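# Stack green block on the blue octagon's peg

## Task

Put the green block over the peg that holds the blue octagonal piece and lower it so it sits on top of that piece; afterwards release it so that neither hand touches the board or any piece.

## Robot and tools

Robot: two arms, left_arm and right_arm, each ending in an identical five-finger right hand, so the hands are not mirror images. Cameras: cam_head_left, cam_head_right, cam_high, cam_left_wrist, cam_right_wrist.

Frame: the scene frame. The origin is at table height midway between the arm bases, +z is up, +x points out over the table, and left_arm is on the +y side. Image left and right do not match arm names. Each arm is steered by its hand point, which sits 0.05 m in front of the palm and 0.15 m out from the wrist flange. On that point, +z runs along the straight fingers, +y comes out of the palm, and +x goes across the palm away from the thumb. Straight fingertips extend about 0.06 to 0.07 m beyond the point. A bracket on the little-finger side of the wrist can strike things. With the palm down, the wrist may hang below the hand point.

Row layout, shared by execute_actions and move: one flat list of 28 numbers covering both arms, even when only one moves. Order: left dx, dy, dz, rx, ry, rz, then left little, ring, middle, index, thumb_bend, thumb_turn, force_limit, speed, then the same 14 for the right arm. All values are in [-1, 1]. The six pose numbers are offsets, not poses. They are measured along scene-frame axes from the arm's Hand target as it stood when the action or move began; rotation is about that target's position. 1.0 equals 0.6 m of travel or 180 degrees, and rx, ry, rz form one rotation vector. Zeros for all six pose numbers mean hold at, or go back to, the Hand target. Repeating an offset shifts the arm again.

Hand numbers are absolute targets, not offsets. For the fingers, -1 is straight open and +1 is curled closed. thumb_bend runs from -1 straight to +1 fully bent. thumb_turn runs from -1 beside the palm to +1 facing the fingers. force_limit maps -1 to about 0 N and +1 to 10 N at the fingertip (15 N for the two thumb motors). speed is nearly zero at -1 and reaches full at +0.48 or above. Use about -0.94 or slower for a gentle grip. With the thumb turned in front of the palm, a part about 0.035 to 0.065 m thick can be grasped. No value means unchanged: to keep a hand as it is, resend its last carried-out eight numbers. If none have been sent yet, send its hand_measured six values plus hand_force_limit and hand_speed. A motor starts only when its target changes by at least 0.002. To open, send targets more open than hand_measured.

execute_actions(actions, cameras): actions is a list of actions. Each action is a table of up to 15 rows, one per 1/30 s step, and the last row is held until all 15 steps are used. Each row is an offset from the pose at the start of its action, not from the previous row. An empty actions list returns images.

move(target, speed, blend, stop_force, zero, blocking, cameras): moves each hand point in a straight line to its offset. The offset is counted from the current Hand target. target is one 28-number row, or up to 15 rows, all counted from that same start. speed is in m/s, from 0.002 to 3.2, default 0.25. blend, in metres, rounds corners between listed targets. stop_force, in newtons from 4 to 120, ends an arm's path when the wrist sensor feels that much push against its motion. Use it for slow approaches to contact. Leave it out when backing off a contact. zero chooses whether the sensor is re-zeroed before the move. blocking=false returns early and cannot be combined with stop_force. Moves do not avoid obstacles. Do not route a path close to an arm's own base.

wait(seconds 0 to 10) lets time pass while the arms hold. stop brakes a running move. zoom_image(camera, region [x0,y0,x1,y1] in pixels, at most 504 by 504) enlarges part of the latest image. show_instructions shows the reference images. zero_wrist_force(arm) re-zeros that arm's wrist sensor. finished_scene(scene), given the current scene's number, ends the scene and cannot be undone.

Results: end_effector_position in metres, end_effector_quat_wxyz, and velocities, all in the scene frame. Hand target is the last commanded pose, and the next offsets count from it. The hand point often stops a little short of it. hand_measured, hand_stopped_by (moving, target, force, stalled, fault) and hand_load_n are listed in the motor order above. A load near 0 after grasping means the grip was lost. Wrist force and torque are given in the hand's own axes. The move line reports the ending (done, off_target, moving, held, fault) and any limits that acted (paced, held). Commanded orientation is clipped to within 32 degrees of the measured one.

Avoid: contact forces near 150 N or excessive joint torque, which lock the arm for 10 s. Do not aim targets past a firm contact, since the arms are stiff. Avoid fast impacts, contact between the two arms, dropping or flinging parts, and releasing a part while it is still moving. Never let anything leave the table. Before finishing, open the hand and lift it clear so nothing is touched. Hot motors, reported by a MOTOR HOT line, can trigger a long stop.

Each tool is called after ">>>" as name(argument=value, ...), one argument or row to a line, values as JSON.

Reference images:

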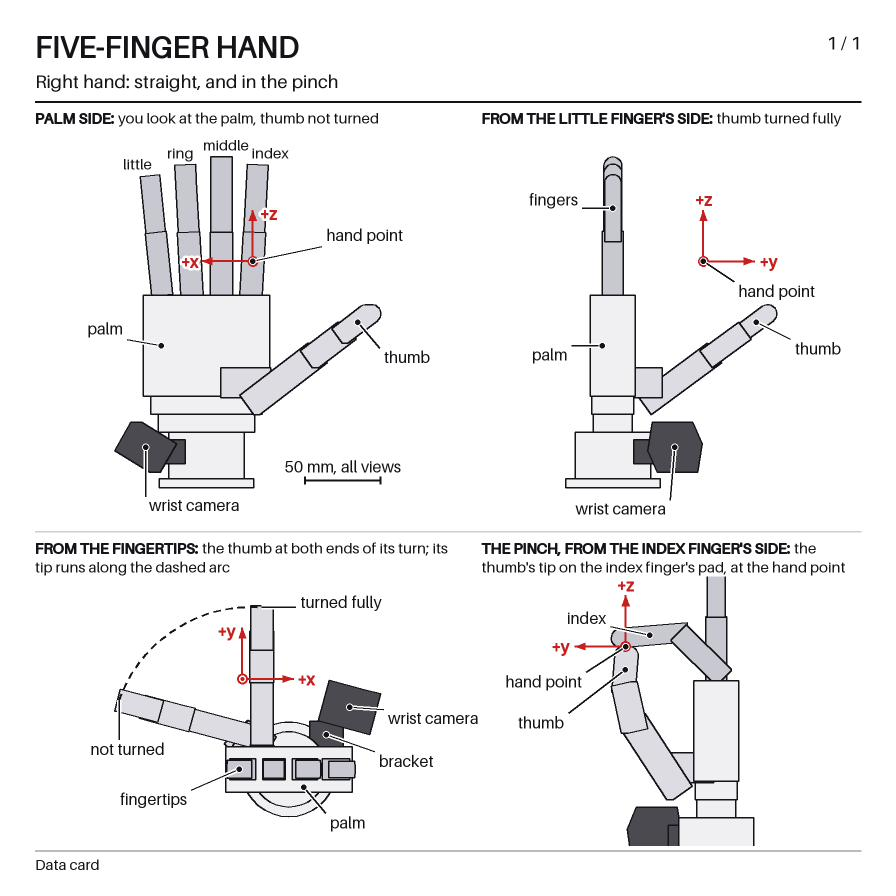

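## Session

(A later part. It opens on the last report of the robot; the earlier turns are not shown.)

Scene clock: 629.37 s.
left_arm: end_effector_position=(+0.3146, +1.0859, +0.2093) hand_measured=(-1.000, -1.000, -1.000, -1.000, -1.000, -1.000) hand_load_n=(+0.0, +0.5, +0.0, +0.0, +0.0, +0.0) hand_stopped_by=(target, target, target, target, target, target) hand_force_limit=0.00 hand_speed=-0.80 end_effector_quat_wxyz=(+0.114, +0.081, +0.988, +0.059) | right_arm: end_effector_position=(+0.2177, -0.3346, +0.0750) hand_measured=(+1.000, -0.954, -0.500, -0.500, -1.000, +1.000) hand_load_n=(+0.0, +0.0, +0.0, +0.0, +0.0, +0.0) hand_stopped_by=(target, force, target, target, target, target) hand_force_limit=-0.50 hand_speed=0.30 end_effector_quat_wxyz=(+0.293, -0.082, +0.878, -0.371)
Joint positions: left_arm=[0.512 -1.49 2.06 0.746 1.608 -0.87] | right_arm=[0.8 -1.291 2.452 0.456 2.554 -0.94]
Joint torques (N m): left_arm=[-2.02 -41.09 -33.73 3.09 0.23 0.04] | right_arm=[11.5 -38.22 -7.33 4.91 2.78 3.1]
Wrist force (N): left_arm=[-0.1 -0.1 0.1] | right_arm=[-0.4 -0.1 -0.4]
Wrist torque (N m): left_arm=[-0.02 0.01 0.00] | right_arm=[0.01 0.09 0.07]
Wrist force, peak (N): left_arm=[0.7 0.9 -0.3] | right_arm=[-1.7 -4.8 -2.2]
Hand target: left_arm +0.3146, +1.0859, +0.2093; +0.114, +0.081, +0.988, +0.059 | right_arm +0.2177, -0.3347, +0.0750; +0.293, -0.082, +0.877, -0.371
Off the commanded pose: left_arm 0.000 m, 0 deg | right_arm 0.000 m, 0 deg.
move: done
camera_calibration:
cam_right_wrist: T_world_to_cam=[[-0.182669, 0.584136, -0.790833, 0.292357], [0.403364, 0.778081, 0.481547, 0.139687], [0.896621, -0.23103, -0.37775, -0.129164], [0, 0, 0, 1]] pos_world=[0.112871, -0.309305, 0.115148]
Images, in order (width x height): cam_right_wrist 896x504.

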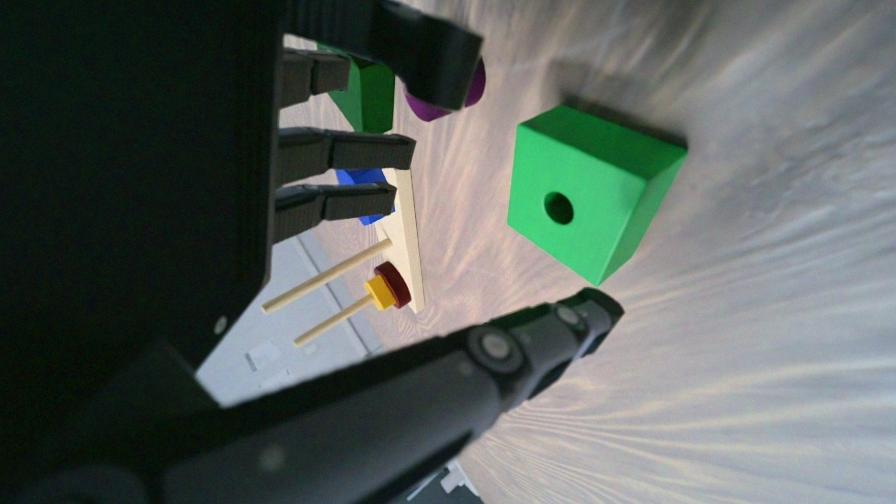

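>>> move(
  target=[0,0,0,0,0,0,-1,-1,-1,-1,-1,-1,0,-0.8,0,0,0,0,0,0,1,0.98,-0.5,-0.5,-1,1,0.3,0],
  speed=0.1,
  cameras=["cam_right_wrist"],
)

Scene clock: 634.90 s.
left_arm: end_effector_position=(+0.3146, +1.0859, +0.2093) hand_measured=(-1.000, -1.000, -1.000, -1.000, -1.000, -1.000) hand_load_n=(+0.0, +0.0, +0.5, +0.0, +0.0, +0.0) hand_stopped_by=(target, target, target, target, target, target) hand_force_limit=0.00 hand_speed=-0.80 end_effector_quat_wxyz=(+0.114, +0.081, +0.988, +0.059) | right_arm: end_effector_position=(+0.2176, -0.3347, +0.0750) hand_measured=(+1.000, +0.980, -0.500, -0.500, -1.000, +1.000) hand_load_n=(+0.0, +0.5, +0.0, +0.0, +0.0, +0.0) hand_stopped_by=(target, target, target, target, target, target) hand_force_limit=0.30 hand_speed=0.00 end_effector_quat_wxyz=(+0.293, -0.082, +0.877, -0.371)
Joint positions: left_arm=[0.512 -1.49 2.06 0.746 1.608 -0.87] | right_arm=[0.8 -1.291 2.452 0.456 2.554 -0.94]
Joint torques (N m): left_arm=[-1.98 -41.27 -33.64 3.19 0.09 0.21] | right_arm=[12.17 -39.67 -10.18 5.78 2.85 2.37]
Wrist force (N): left_arm=[0.6 0.1 -0.3] | right_arm=[-0.5 -0.1 -0.4]
Wrist torque (N m): left_arm=[0.03 -0.09 0.04] | right_arm=[0.02 0.10 0.05]
Wrist force, peak (N): left_arm=[0.7 0.8 -0.1] | right_arm=[-0.4 -0.4 -0.8]
Hand target: left_arm +0.3146, +1.0859, +0.2093; +0.114, +0.081, +0.988, +0.059 | right_arm +0.2177, -0.3347, +0.0750; +0.293, -0.082, +0.877, -0.371
Off the commanded pose: left_arm 0.000 m, 0 deg | right_arm 0.000 m, 0 deg.
move: done
camera_calibration:
cam_right_wrist: T_world_to_cam=[[-0.182796, 0.584048, -0.790869, 0.29233], [0.403381, 0.77815, 0.481421, 0.139761], [0.896588, -0.231019, -0.377836, -0.129058], [0, 0, 0, 1]] pos_world=[0.112772, -0.309304, 0.115148]
Images, in order (width x height): cam_right_wrist 896x504.

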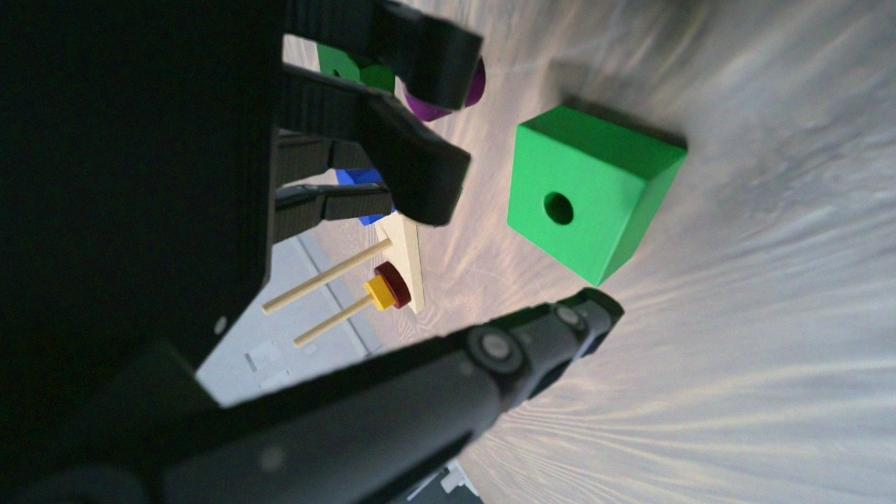

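>>> move(
  target=[0,0,0,0,0,0,-1,-1,-1,-1,-1,-1,0,-0.8,0,0,-0.0683,0,0,0,1,0.98,-0.5,-0.5,-1,1,0.3,0],
  speed=0.04,
  stop_force=5,
  cameras=["cam_right_wrist"],
)

Scene clock: 641.60 s.
left_arm: end_effector_position=(+0.3146, +1.0859, +0.2093) hand_measured=(-1.000, -1.000, -1.000, -1.000, -1.000, -1.000) hand_load_n=(+0.0, +0.0, +0.0, +0.0, +0.0, +0.0) hand_stopped_by=(target, target, target, target, target, target) hand_force_limit=0.00 hand_speed=-0.80 end_effector_quat_wxyz=(+0.114, +0.081, +0.988, +0.059) | right_arm: end_effector_position=(+0.2176, -0.3347, +0.0340) hand_measured=(+1.000, +0.980, -0.500, -0.500, -1.000, +1.000) hand_load_n=(+0.0, +0.0, +0.0, +0.0, +0.0, +0.0) hand_stopped_by=(target, target, target, target, target, target) hand_force_limit=0.30 hand_speed=0.00 end_effector_quat_wxyz=(+0.293, -0.082, +0.877, -0.371)
Joint positions: left_arm=[0.512 -1.49 2.06 0.746 1.608 -0.87] | right_arm=[0.8 -1.192 2.461 0.348 2.554 -0.94]
Joint torques (N m): left_arm=[-1.68 -40.65 -33.91 2.97 0.4 0.19] | right_arm=[-5.76 -51.99 -13.74 4.15 0.04 -1.59]
Wrist force (N): left_arm=[0.5 0.6 0.1] | right_arm=[-0.8 0.1 -0.6]
Wrist torque (N m): left_arm=[0.07 -0.07 0.05] | right_arm=[0.05 0.17 -0.06]
Wrist force, peak (N): left_arm=[1.1 0.2 0.3] | right_arm=[-0.7 -0.6 -0.9]
Hand target: left_arm +0.3146, +1.0859, +0.2093; +0.114, +0.081, +0.988, +0.059 | right_arm +0.2177, -0.3347, +0.0340; +0.293, -0.082, +0.877, -0.371
Off the commanded pose: left_arm 0.000 m, 0 deg | right_arm 0.000 m, 0 deg.
move: done
camera_calibration:
cam_right_wrist: T_world_to_cam=[[-0.182975, 0.583975, -0.790882, 0.259903], [0.403328, 0.778237, 0.481326, 0.159538], [0.896575, -0.230914, -0.377931, -0.144509], [0, 0, 0, 1]] pos_world=[0.112772, -0.309304, 0.0741484]
Images, in order (width x height): cam_right_wrist 896x504.

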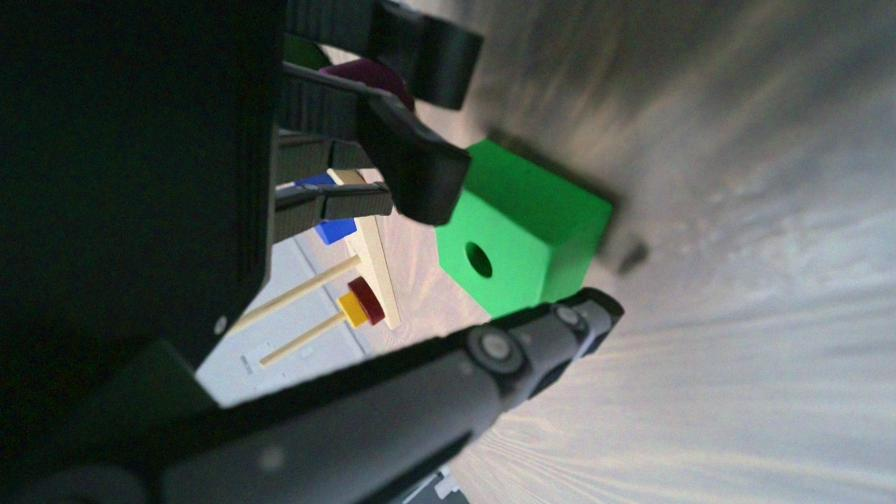

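>>> move(
  target=[0,0,0,0,0,0,-1,-1,-1,-1,-1,-1,0,-0.8,0,0,-0.0117,0,0,0,1,0.98,-0.5,-0.5,-1,1,0.3,0],
  speed=0.02,
  stop_force=4,
  cameras=["cam_right_wrist"],
)

Scene clock: 652.50 s.
left_arm: end_effector_position=(+0.3146, +1.0859, +0.2093) hand_measured=(-1.000, -1.000, -1.000, -1.000, -1.000, -1.000) hand_load_n=(+0.0, +0.0, +0.0, +0.0, +0.0, +0.0) hand_stopped_by=(target, target, target, target, target, target) hand_force_limit=0.00 hand_speed=-0.80 end_effector_quat_wxyz=(+0.114, +0.081, +0.988, +0.059) | right_arm: end_effector_position=(+0.2177, -0.3346, +0.0305) hand_measured=(+1.000, +0.980, -0.500, -0.500, -1.000, +1.000) hand_load_n=(+0.0, +0.0, +0.5, +0.0, +0.0, -0.5) hand_stopped_by=(target, target, target, target, target, target) hand_force_limit=0.30 hand_speed=0.00 end_effector_quat_wxyz=(+0.293, -0.082, +0.877, -0.371)
Joint positions: left_arm=[0.512 -1.49 2.06 0.746 1.608 -0.87] | right_arm=[0.8 -1.184 2.461 0.339 2.554 -0.94]
Joint torques (N m): left_arm=[-1.32 -41.46 -33.79 2.85 0.3 0.4] | right_arm=[-10.9 -33.12 -15.12 3.18 -0.44 -0.63]
Wrist force (N): left_arm=[0.5 0.4 -0.1] | right_arm=[-2.3 -2.4 -3.5]
Wrist torque (N m): left_arm=[0.06 -0.06 0.05] | right_arm=[0.21 0.07 -0.15]
Wrist force, peak (N): left_arm=[0.7 0.6 0.4] | right_arm=[-5.2 -6.2 -8.5]
Hand target: left_arm +0.3146, +1.0859, +0.2093; +0.114, +0.081, +0.988, +0.059 | right_arm +0.2177, -0.3346, +0.0305; +0.293, -0.082, +0.877, -0.371 (not the last commanded pose)
Off the commanded pose: left_arm 0.000 m, 0 deg | right_arm 0.004 m, 0 deg.
move: contact (right_arm)
camera_calibration:
cam_right_wrist: T_world_to_cam=[[-0.182696, 0.584197, -0.790782, 0.257124], [0.403306, 0.778063, 0.481625, 0.161033], [0.896642, -0.230936, -0.377759, -0.145924], [0, 0, 0, 1]] pos_world=[0.112872, -0.309205, 0.0706475]
Images, in order (width x height): cam_right_wrist 896x504.

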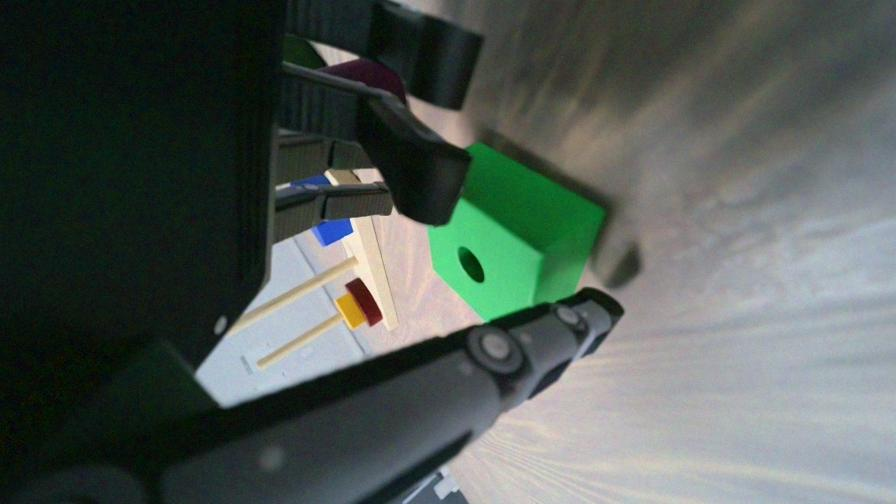

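>>> move(
  target=[
    [0,0,0,0,0,0,-1,-1,-1,-1,-1,-1,0,-0.8,0,0,0.003,0,0,0,1,0.98,-0.5,-0.5,-0.82,1,-0.2,-0.85],
    [0,0,0,0,0,0,-1,-1,-1,-1,-1,-1,0,-0.8,0,0,0.003,0,0,0,1,0.98,0.4,0.4,-0.82,1,-0.2,-0.88],
  ],
  speed=0.05,
  cameras=["cam_right_wrist"],
)

Scene clock: 682.37 s.
left_arm: end_effector_position=(+0.3146, +1.0859, +0.2093) hand_measured=(-1.000, -1.000, -1.000, -1.000, -1.000, -1.000) hand_load_n=(+0.0, +0.0, -0.5, +0.0, +0.0, +0.0) hand_stopped_by=(target, target, target, target, target, target) hand_force_limit=0.00 hand_speed=-0.80 end_effector_quat_wxyz=(+0.114, +0.081, +0.988, +0.059) | right_arm: end_effector_position=(+0.2177, -0.3346, +0.0323) hand_measured=(+1.000, +0.980, -0.368, -0.022, -0.820, +1.000) hand_load_n=(+0.0, +0.0, +3.5, +4.0, +3.0, -0.5) hand_stopped_by=(target, target, force, force, target, target) hand_force_limit=-0.20 hand_speed=-0.88 end_effector_quat_wxyz=(+0.293, -0.082, +0.877, -0.371)
Joint positions: left_arm=[0.512 -1.49 2.06 0.746 1.608 -0.87] | right_arm=[0.8 -1.188 2.461 0.344 2.554 -0.94]
Joint torques (N m): left_arm=[-1.7 -41.35 -34.18 3.04 0.24 0.37] | right_arm=[-12.39 -25.21 -14.05 2.64 0.08 -0.92]
Wrist force (N): left_arm=[0.4 0.6 0.5] | right_arm=[-5.7 -9.8 -5.3]
Wrist torque (N m): left_arm=[0.05 -0.07 0.04] | right_arm=[0.34 0.09 -0.30]
Wrist force, peak (N): left_arm=[1.0 0.9 -0.2] | right_arm=[-5.8 -10.4 -5.0]
Hand target: left_arm +0.3146, +1.0859, +0.2093; +0.114, +0.081, +0.988, +0.059 | right_arm +0.2177, -0.3346, +0.0323; +0.293, -0.082, +0.877, -0.371
Off the commanded pose: left_arm 0.000 m, 0 deg | right_arm 0.000 m, 0 deg.
move: done
camera_calibration:
cam_right_wrist: T_world_to_cam=[[-0.182696, 0.584197, -0.790782, 0.258548], [0.403306, 0.778063, 0.481625, 0.160166], [0.896642, -0.230936, -0.377759, -0.145244], [0, 0, 0, 1]] pos_world=[0.112872, -0.309205, 0.0724475]
Images, in order (width x height): cam_right_wrist 896x504.

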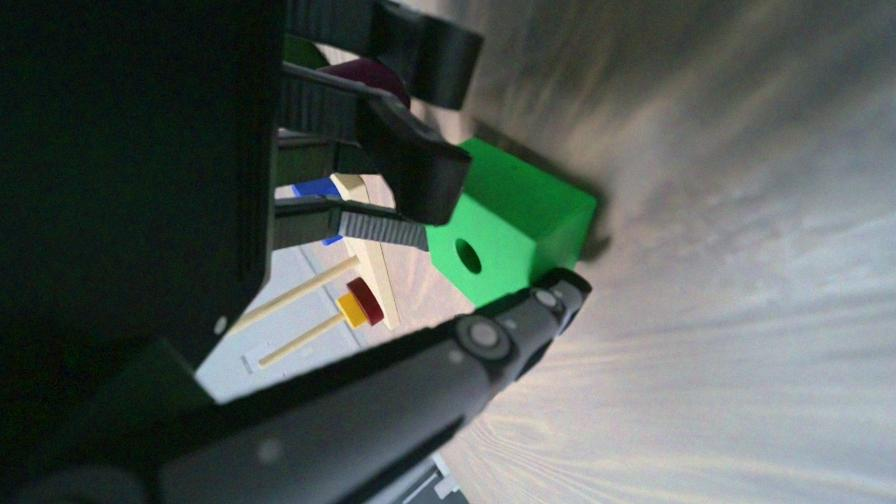

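>>> move(
  target=[
    [0,0,0,0,0,0,-1,-1,-1,-1,-1,-1,0,-0.8,0,0,0.01,0,0,0,1,0.98,0.4,0.4,-0.82,1,-0.2,-0.88],
    [0,0,0,0,0,0,-1,-1,-1,-1,-1,-1,0,-0.8,0,0,0.01,0,0,0,1,0.98,0.5,0.5,-0.82,1,-0.1,-0.88],
  ],
  speed=0.05,
  cameras=["cam_right_wrist"],
)

Scene clock: 692.80 s.
left_arm: end_effector_position=(+0.3146, +1.0859, +0.2093) hand_measured=(-1.000, -1.000, -1.000, -1.000, -1.000, -1.000) hand_load_n=(+0.0, +0.0, +0.0, +0.0, +0.0, +0.0) hand_stopped_by=(target, target, target, target, target, target) hand_force_limit=0.00 hand_speed=-0.80 end_effector_quat_wxyz=(+0.114, +0.081, +0.988, +0.059) | right_arm: end_effector_position=(+0.2177, -0.3346, +0.0383) hand_measured=(+1.000, +0.980, -0.036, -0.014, -0.822, +1.000) hand_load_n=(+0.0, +0.0, +6.0, +2.5, +8.0, +0.0) hand_stopped_by=(target, target, force, force, target, target) hand_force_limit=-0.10 hand_speed=-0.88 end_effector_quat_wxyz=(+0.293, -0.082, +0.877, -0.371)
Joint positions: left_arm=[0.512 -1.49 2.06 0.746 1.608 -0.87] | right_arm=[0.8 -1.203 2.46 0.359 2.554 -0.94]
Joint torques (N m): left_arm=[-2.45 -41.42 -33.1 3.01 0.52 0.18] | right_arm=[-8.95 -21.35 -10.05 2.29 -0.13 2.18]
Wrist force (N): left_arm=[0.4 0.5 0.1] | right_arm=[-0.4 0.2 -0.3]
Wrist torque (N m): left_arm=[0.05 -0.06 0.05] | right_arm=[0.03 0.14 -0.06]
Wrist force, peak (N): left_arm=[0.2 0.6 -0.8] | right_arm=[-5.9 -10.0 -5.6]
Hand target: left_arm +0.3146, +1.0859, +0.2093; +0.114, +0.081, +0.988, +0.059 | right_arm +0.2177, -0.3346, +0.0383; +0.293, -0.082, +0.877, -0.371
Off the commanded pose: left_arm 0.000 m, 0 deg | right_arm 0.000 m, 0 deg.
move: done
camera_calibration:
cam_right_wrist: T_world_to_cam=[[-0.182696, 0.584197, -0.790782, 0.263293], [0.403306, 0.778063, 0.481625, 0.157277], [0.896642, -0.230936, -0.377759, -0.142978], [0, 0, 0, 1]] pos_world=[0.112872, -0.309205, 0.0784475]
Images, in order (width x height): cam_right_wrist 896x504.

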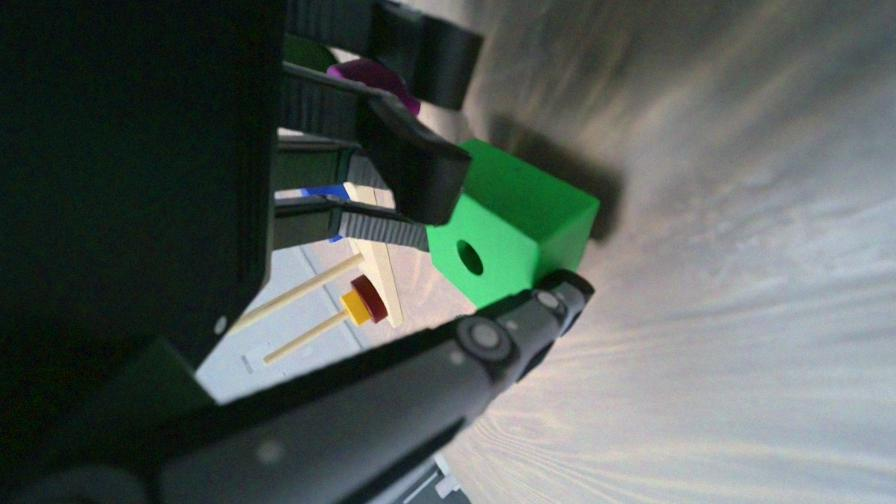

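>>> move(
  target=[0,0,0,0,0,0,-1,-1,-1,-1,-1,-1,0,-0.8,0,0,0.15,0,0,0,1,0.98,0.5,0.5,-0.82,1,-0.1,-0.88],
  speed=0.1,
  cameras=["cam_right_wrist","cam_high"],
)

>>> zoom_image(
  camera="cam_right_wrist",
  region=[400, 120, 640, 340],
)

>>> zoom_image(
  camera="cam_high",
  region=[300, 0, 480, 160],
)

Scene clock: 704.10 s.
left_arm: end_effector_position=(+0.3146, +1.0859, +0.2093) hand_measured=(-1.000, -1.000, -1.000, -1.000, -1.000, -1.000) hand_load_n=(+0.5, +0.0, +0.0, +0.0, +0.0, +0.0) hand_stopped_by=(target, target, target, target, target, target) hand_force_limit=0.00 hand_speed=-0.80 end_effector_quat_wxyz=(+0.114, +0.081, +0.988, +0.059) | right_arm: end_effector_position=(+0.2178, -0.3346, +0.1283) hand_measured=(+1.000, +0.980, -0.036, -0.014, -0.822, +1.000) hand_load_n=(+0.0, +0.0, +5.5, +2.5, +8.0, +0.0) hand_stopped_by=(target, target, force, force, target, target) hand_force_limit=-0.10 hand_speed=-0.88 end_effector_quat_wxyz=(+0.293, -0.082, +0.877, -0.371)
Joint positions: left_arm=[0.512 -1.49 2.06 0.746 1.608 -0.87] | right_arm=[0.8 -1.411 2.431 0.597 2.554 -0.94]
Joint torques (N m): left_arm=[-2.54 -41.22 -34.53 3.1 0.22 0.18] | right_arm=[12.63 -39.56 -12.37 5.2 -0.32 2.37]
Wrist force (N): left_arm=[0.3 0.6 0.1] | right_arm=[-0.3 0.1 -0.2]
Wrist torque (N m): left_arm=[0.08 -0.05 0.04] | right_arm=[-0.03 0.12 -0.10]
Wrist force, peak (N): left_arm=[1.0 0.5 0.4] | right_arm=[-0.9 -1.0 -0.9]
Hand target: left_arm +0.3146, +1.0859, +0.2093; +0.114, +0.081, +0.988, +0.059 | right_arm +0.2177, -0.3346, +0.1283; +0.293, -0.082, +0.877, -0.371
Off the commanded pose: left_arm 0.000 m, 0 deg | right_arm 0.000 m, 0 deg.
move: done
camera_calibration:
cam_right_wrist: T_world_to_cam=[[-0.182524, 0.584221, -0.790804, 0.334473], [0.40331, 0.77802, 0.48169, 0.113866], [0.896675, -0.231019, -0.37763, -0.10912], [0, 0, 0, 1]] pos_world=[0.112971, -0.309205, 0.168448]
Images, in order (width x height): cam_high 896x504, cam_right_wrist 896x504.

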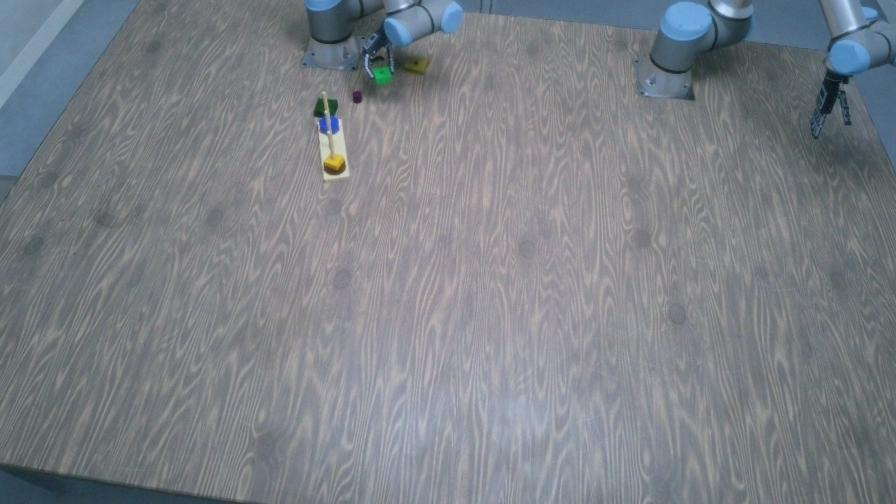

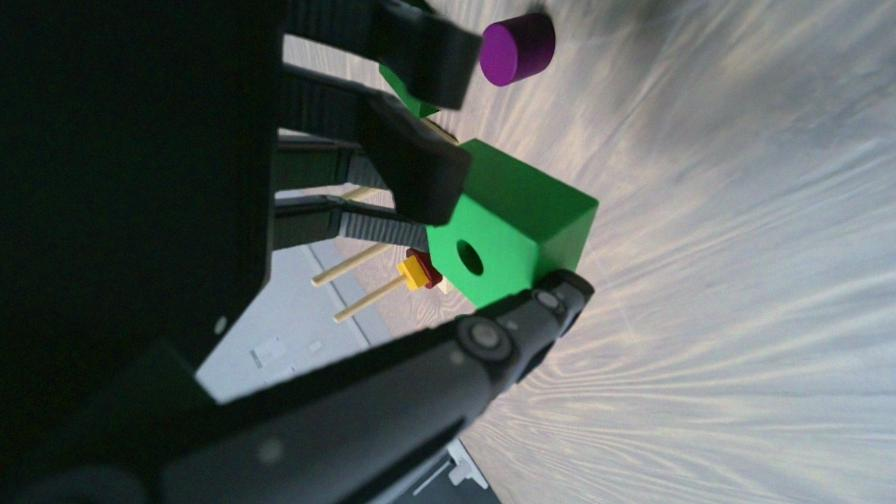

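Scaled by 2.100 from the camera's 896x504 image, which has a finer 1280x720 frame.

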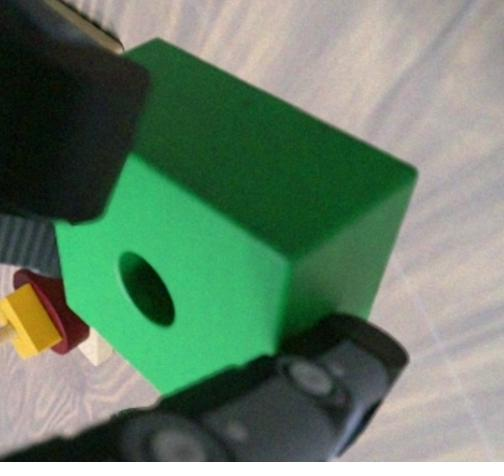

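Scaled by 2.800 from the camera's 896x504 image, which has a finer 1280x720 frame.

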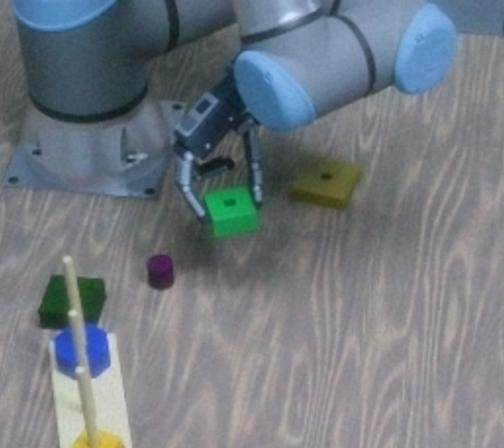

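>>> move(
  target=[
    [0,0,0,0,0,0,-1,-1,-1,-1,-1,-1,0,-0.8,0,0,0.153,0,0,0,1,0.98,0.5,0.5,-0.82,1,-0.1,-0.88],
    [0,0,0,0,0,0,-1,-1,-1,-1,-1,-1,0,-0.8,0.2917,-0.255,0.153,0,0,0,1,0.98,0.5,0.5,-0.82,1,-0.1,-0.88],
  ],
  speed=0.12,
  blend=0.03,
  cameras=["all"],
)

>>> zoom_image(
  camera="cam_right_wrist",
  region=[400, 120, 640, 400],
)

>>> zoom_image(
  camera="cam_high",
  region=[260, 40, 420, 200],
)

Scene clock: 754.30 s.
left_arm: end_effector_position=(+0.3146, +1.0859, +0.2093) hand_measured=(-1.000, -1.000, -1.000, -1.000, -1.000, -1.000) hand_load_n=(+0.0, +0.0, +0.0, +0.0, +0.0, +0.0) hand_stopped_by=(target, target, target, target, target, target) hand_force_limit=0.00 hand_speed=-0.80 end_effector_quat_wxyz=(+0.114, +0.081, +0.988, +0.059) | right_arm: end_effector_position=(+0.3927, -0.4876, +0.2201) hand_measured=(+1.000, +0.980, -0.036, -0.014, -0.822, +1.000) hand_load_n=(+0.0, +0.0, +6.0, +2.5, +7.5, +0.0) hand_stopped_by=(target, target, force, force, target, target) hand_force_limit=-0.10 hand_speed=-0.88 end_effector_quat_wxyz=(+0.293, -0.082, +0.878, -0.371)
Joint positions: left_arm=[0.512 -1.49 2.06 0.746 1.608 -0.87] | right_arm=[-0.024 -1.859 2.38 0.229 2.195 -2.067]
Joint torques (N m): left_arm=[-1.8 -42.61 -33.78 3.03 0.43 0.08] | right_arm=[-13.56 -21.44 -30.26 1.67 0.17 -1.29]
Wrist force (N): left_arm=[0.7 0.4 -0.2] | right_arm=[-0.1 0.1 0.1]
Wrist torque (N m): left_arm=[0.08 -0.09 0.06] | right_arm=[-0.06 0.09 -0.20]
Wrist force, peak (N): left_arm=[1.0 0.7 -0.2] | right_arm=[-0.4 -0.7 1.4]
Hand target: left_arm +0.3146, +1.0859, +0.2093; +0.114, +0.081, +0.988, +0.059 | right_arm +0.3927, -0.4876, +0.2201; +0.293, -0.082, +0.877, -0.371
Off the commanded pose: left_arm 0.000 m, 0 deg | right_arm 0.000 m, 0 deg.
move: done
camera_calibration:
cam_right_wrist: T_world_to_cam=[[-0.182636, 0.584198, -0.790795, 0.528397], [0.403379, 0.778035, 0.481609, 0.118153], [0.896621, -0.231031, -0.37775, -0.266586], [0, 0, 0, 1]] pos_world=[0.287871, -0.462205, 0.260248]

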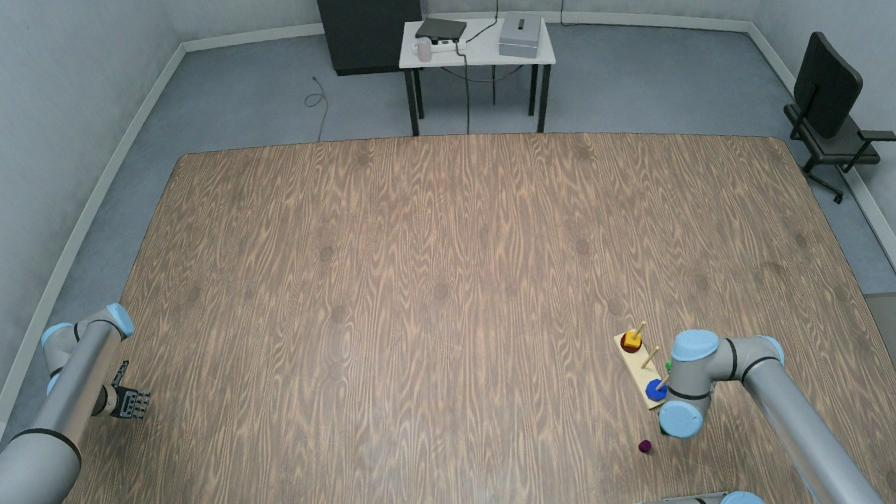

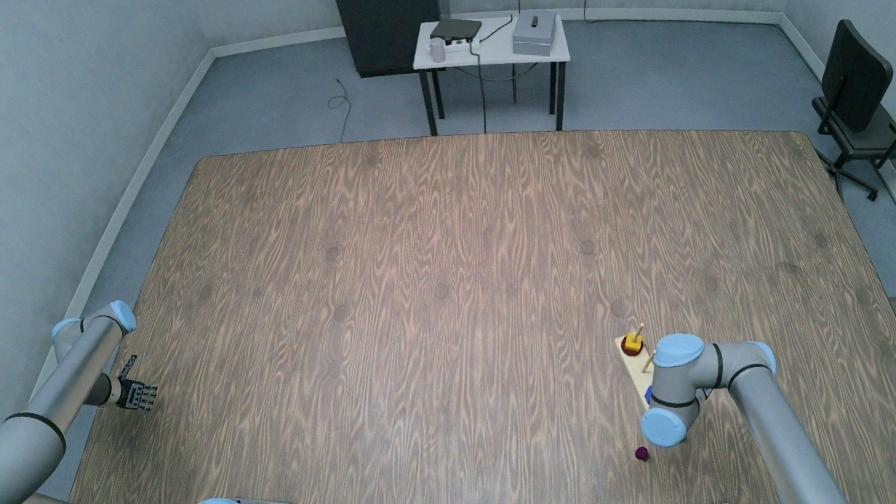

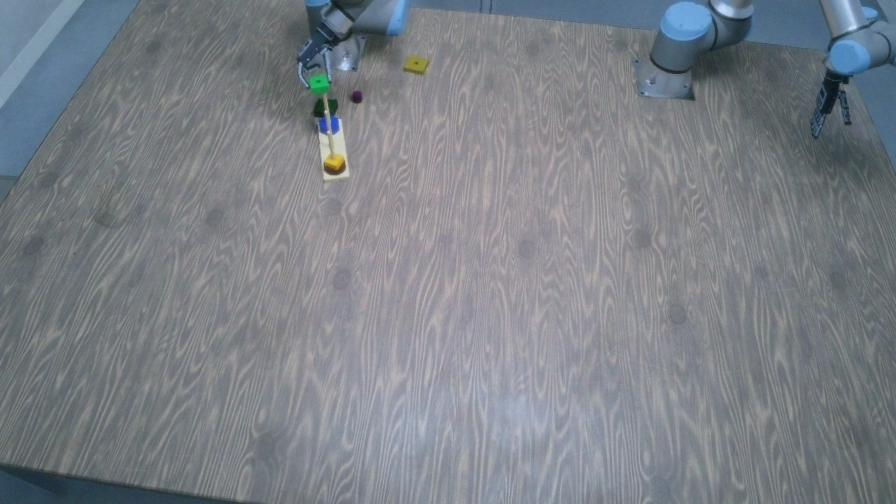

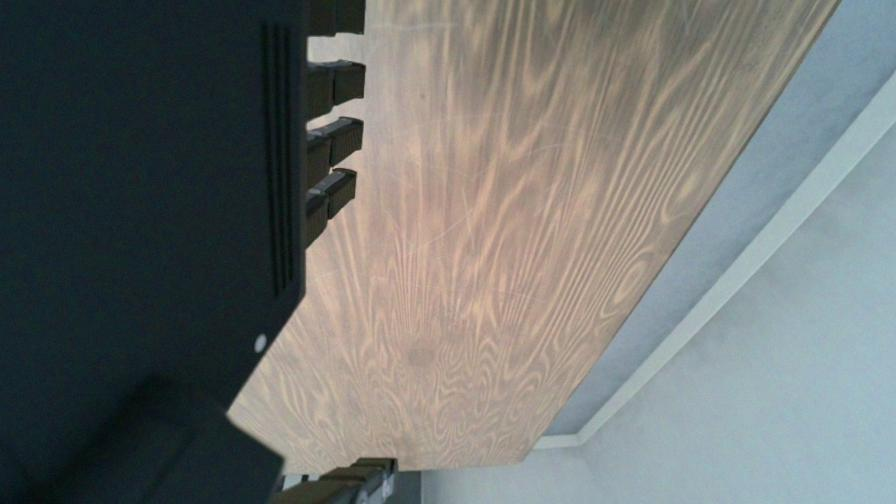

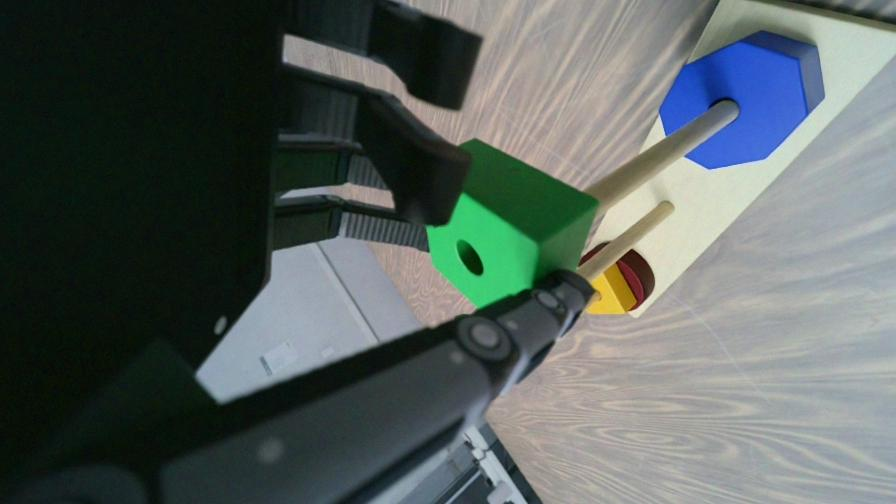

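Scaled by 1.800 from the camera's 896x504 image, which has a finer 1280x720 frame.

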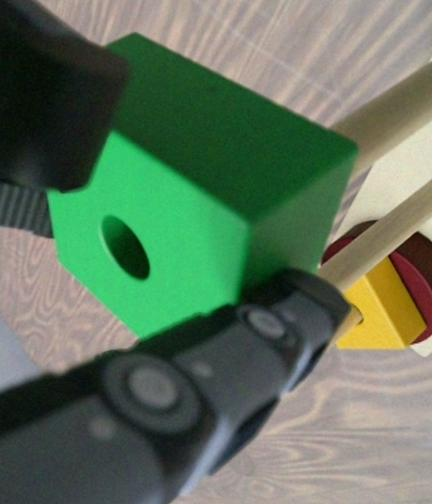

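Scaled by 3.150 from the camera's 896x504 image, which has a finer 1280x720 frame.

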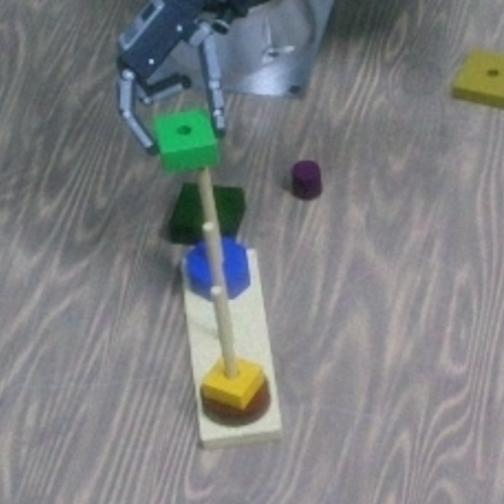

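>>> zoom_image(
  camera="cam_right_wrist",
  region=[560, 0, 896, 240],
)

Scaled by 1.500 from the camera's 896x504 image, which has a finer 1280x720 frame.

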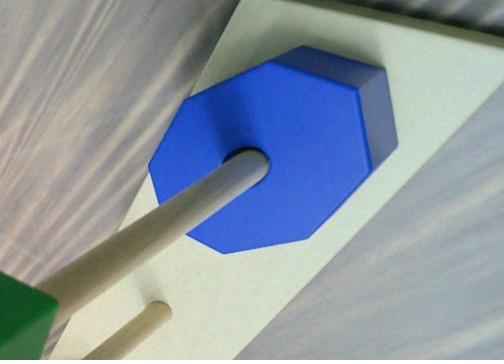

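>>> move(
  target=[0,0,0,0,0,0,-1,-1,-1,-1,-1,-1,0,-0.8,-0.0083,0.0175,0,0,0,0,1,0.98,0.5,0.5,-0.82,1,-0.1,-0.88],
  speed=0.05,
  cameras=["all"],
)

>>> zoom_image(
  camera="cam_right_wrist",
  region=[420, 120, 620, 320],
)

>>> zoom_image(
  camera="cam_right_wrist",
  region=[580, 0, 840, 240],
)

>>> zoom_image(
  camera="cam_high",
  region=[290, 60, 370, 140],
)

>>> zoom_image(
  camera="cam_head_left",
  region=[620, 320, 740, 440],
)

Scene clock: 817.60 s.
left_arm: end_effector_position=(+0.3146, +1.0859, +0.2093) hand_measured=(-1.000, -1.000, -1.000, -1.000, -1.000, -1.000) hand_load_n=(+0.0, +0.0, +0.0, +0.0, +0.0, +0.0) hand_stopped_by=(target, target, target, target, target, target) hand_force_limit=0.00 hand_speed=-0.80 end_effector_quat_wxyz=(+0.114, +0.081, +0.988, +0.059) | right_arm: end_effector_position=(+0.3877, -0.4771, +0.2201) hand_measured=(+1.000, +0.980, -0.036, -0.014, -0.822, +1.000) hand_load_n=(+0.0, +0.0, +5.5, +2.5, +7.5, +0.0) hand_stopped_by=(target, target, force, force, target, target) hand_force_limit=-0.10 hand_speed=-0.88 end_effector_quat_wxyz=(+0.293, -0.082, +0.878, -0.371) end_effector_velocity=(+0.002, -0.001, +0.001) end_effector_angular_velocity=(+0.001, -0.002, +0.001)
Joint positions: left_arm=[0.512 -1.49 2.06 0.746 1.608 -0.87] | right_arm=[0.02 -1.847 2.376 0.244 2.226 -2.03]
Joint velocities: left_arm=[within noise] | right_arm=[-0.005 -0.001 -0.002 -0.002 -0.005 -0.005]
Joint torques (N m): left_arm=[-1.91 -40.65 -33.53 3.04 0.54 0.23] | right_arm=[-17.51 -18.7 -38.08 0.22 -1.81 -2.29]
Wrist force (N): left_arm=[0.7 0.4 0.3] | right_arm=[-0.1 0.1 -0.1]
Wrist torque (N m): left_arm=[0.04 -0.11 0.06] | right_arm=[-0.07 0.10 -0.08]
Wrist force, peak (N): left_arm=[0.9 0.7 0.3] | right_arm=[-0.5 0.3 0.0]
Hand target: left_arm +0.3146, +1.0859, +0.2093; +0.114, +0.081, +0.988, +0.059 | right_arm +0.3878, -0.4771, +0.2201; +0.293, -0.082, +0.877, -0.371
Off the commanded pose: left_arm 0.000 m, 0 deg | right_arm 0.000 m, 0 deg.
move: done
camera_calibration:
cam_right_wrist: T_world_to_cam=[[-0.182739, 0.584155, -0.790803, 0.521362], [0.403407, 0.77807, 0.48153, 0.112028], [0.896588, -0.231021, -0.377836, -0.259641], [0, 0, 0, 1]] pos_world=[0.282871, -0.451705, 0.260248]

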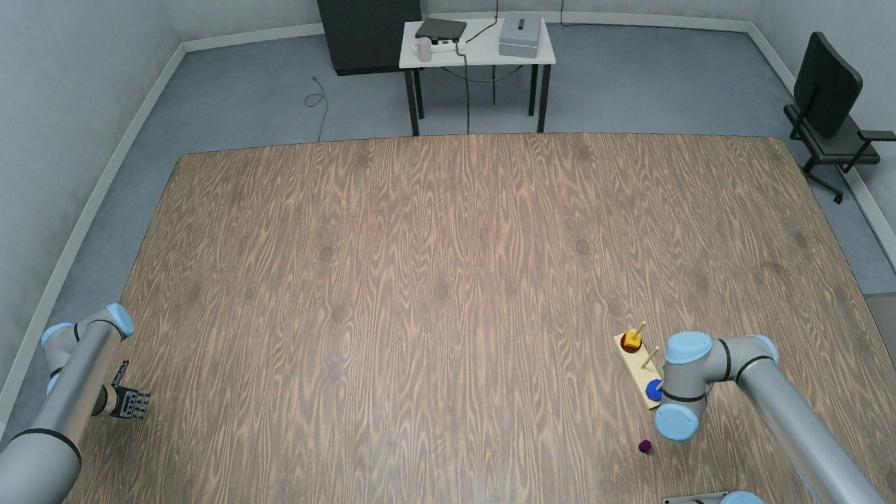

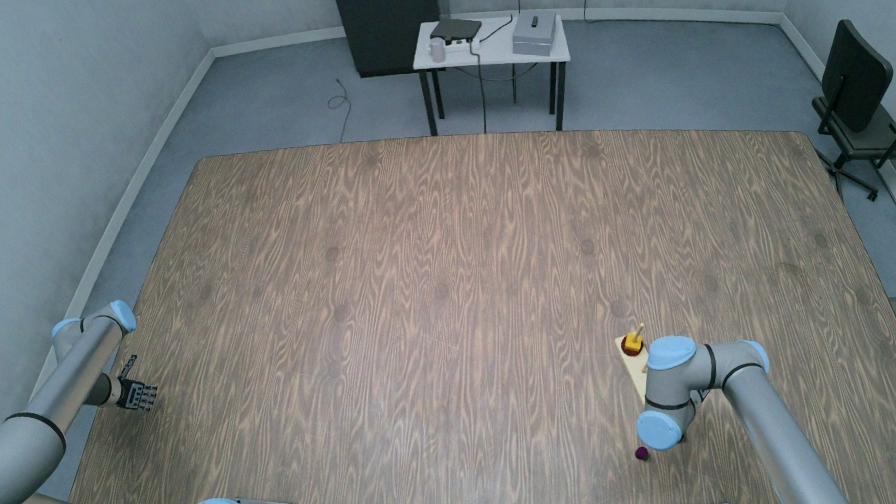

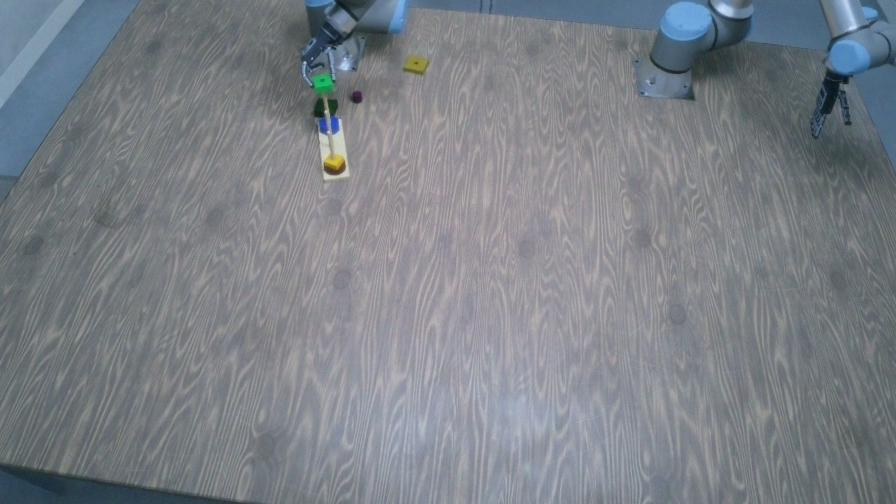

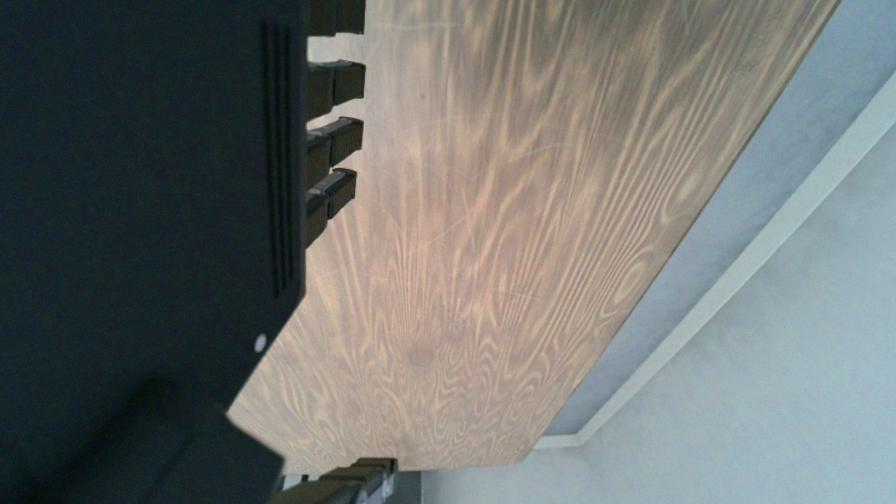

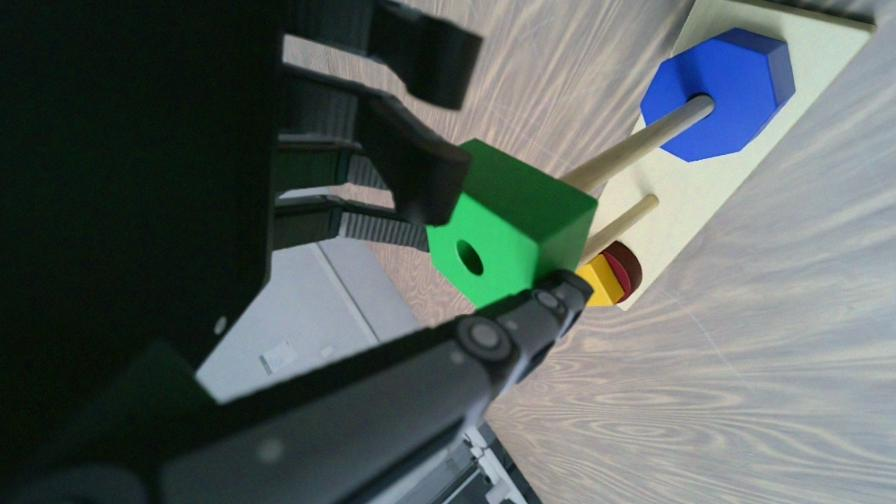

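Scaled by 2.520 from the camera's 896x504 image, which has a finer 1280x720 frame.

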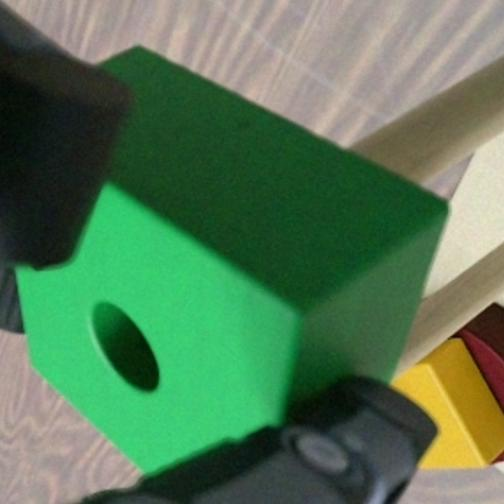

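Scaled by 1.938 from the camera's 896x504 image, which has a finer 1280x720 frame.

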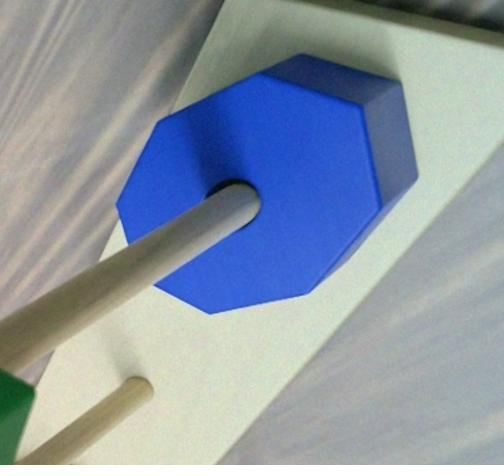

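Scaled by 6.300 from the camera's 896x504 image, which has a finer 1280x720 frame.

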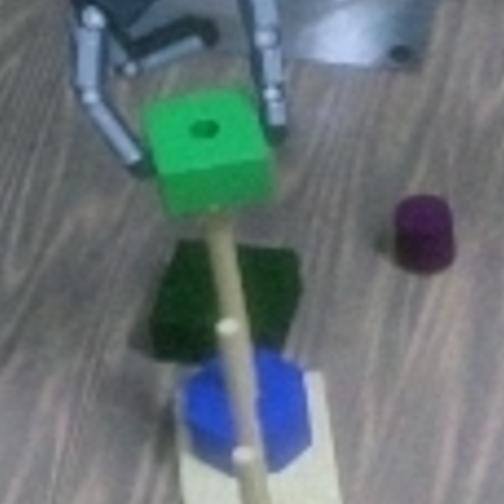

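Scaled by 4.200 from the camera's 896x504 image, which has a finer 1280x720 frame.

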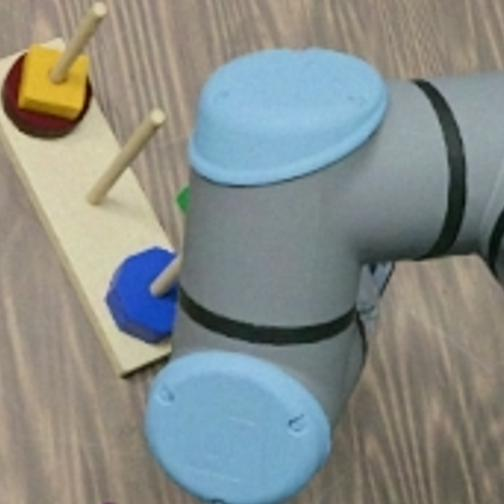

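>>> zoom_image(
  camera="cam_right_wrist",
  region=[550, 70, 730, 230],
)

>>> zoom_image(
  camera="cam_high",
  region=[305, 70, 345, 110],
)

Scaled by 2.800 from the camera's 896x504 image, which has a finer 1280x720 frame.

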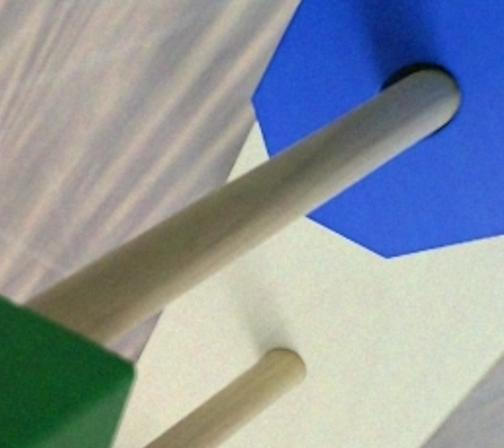

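Scaled by 12.600 from the camera's 896x504 image, which has a finer 1280x720 frame.

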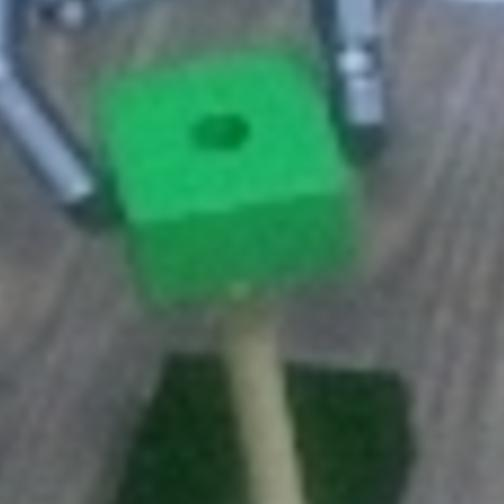

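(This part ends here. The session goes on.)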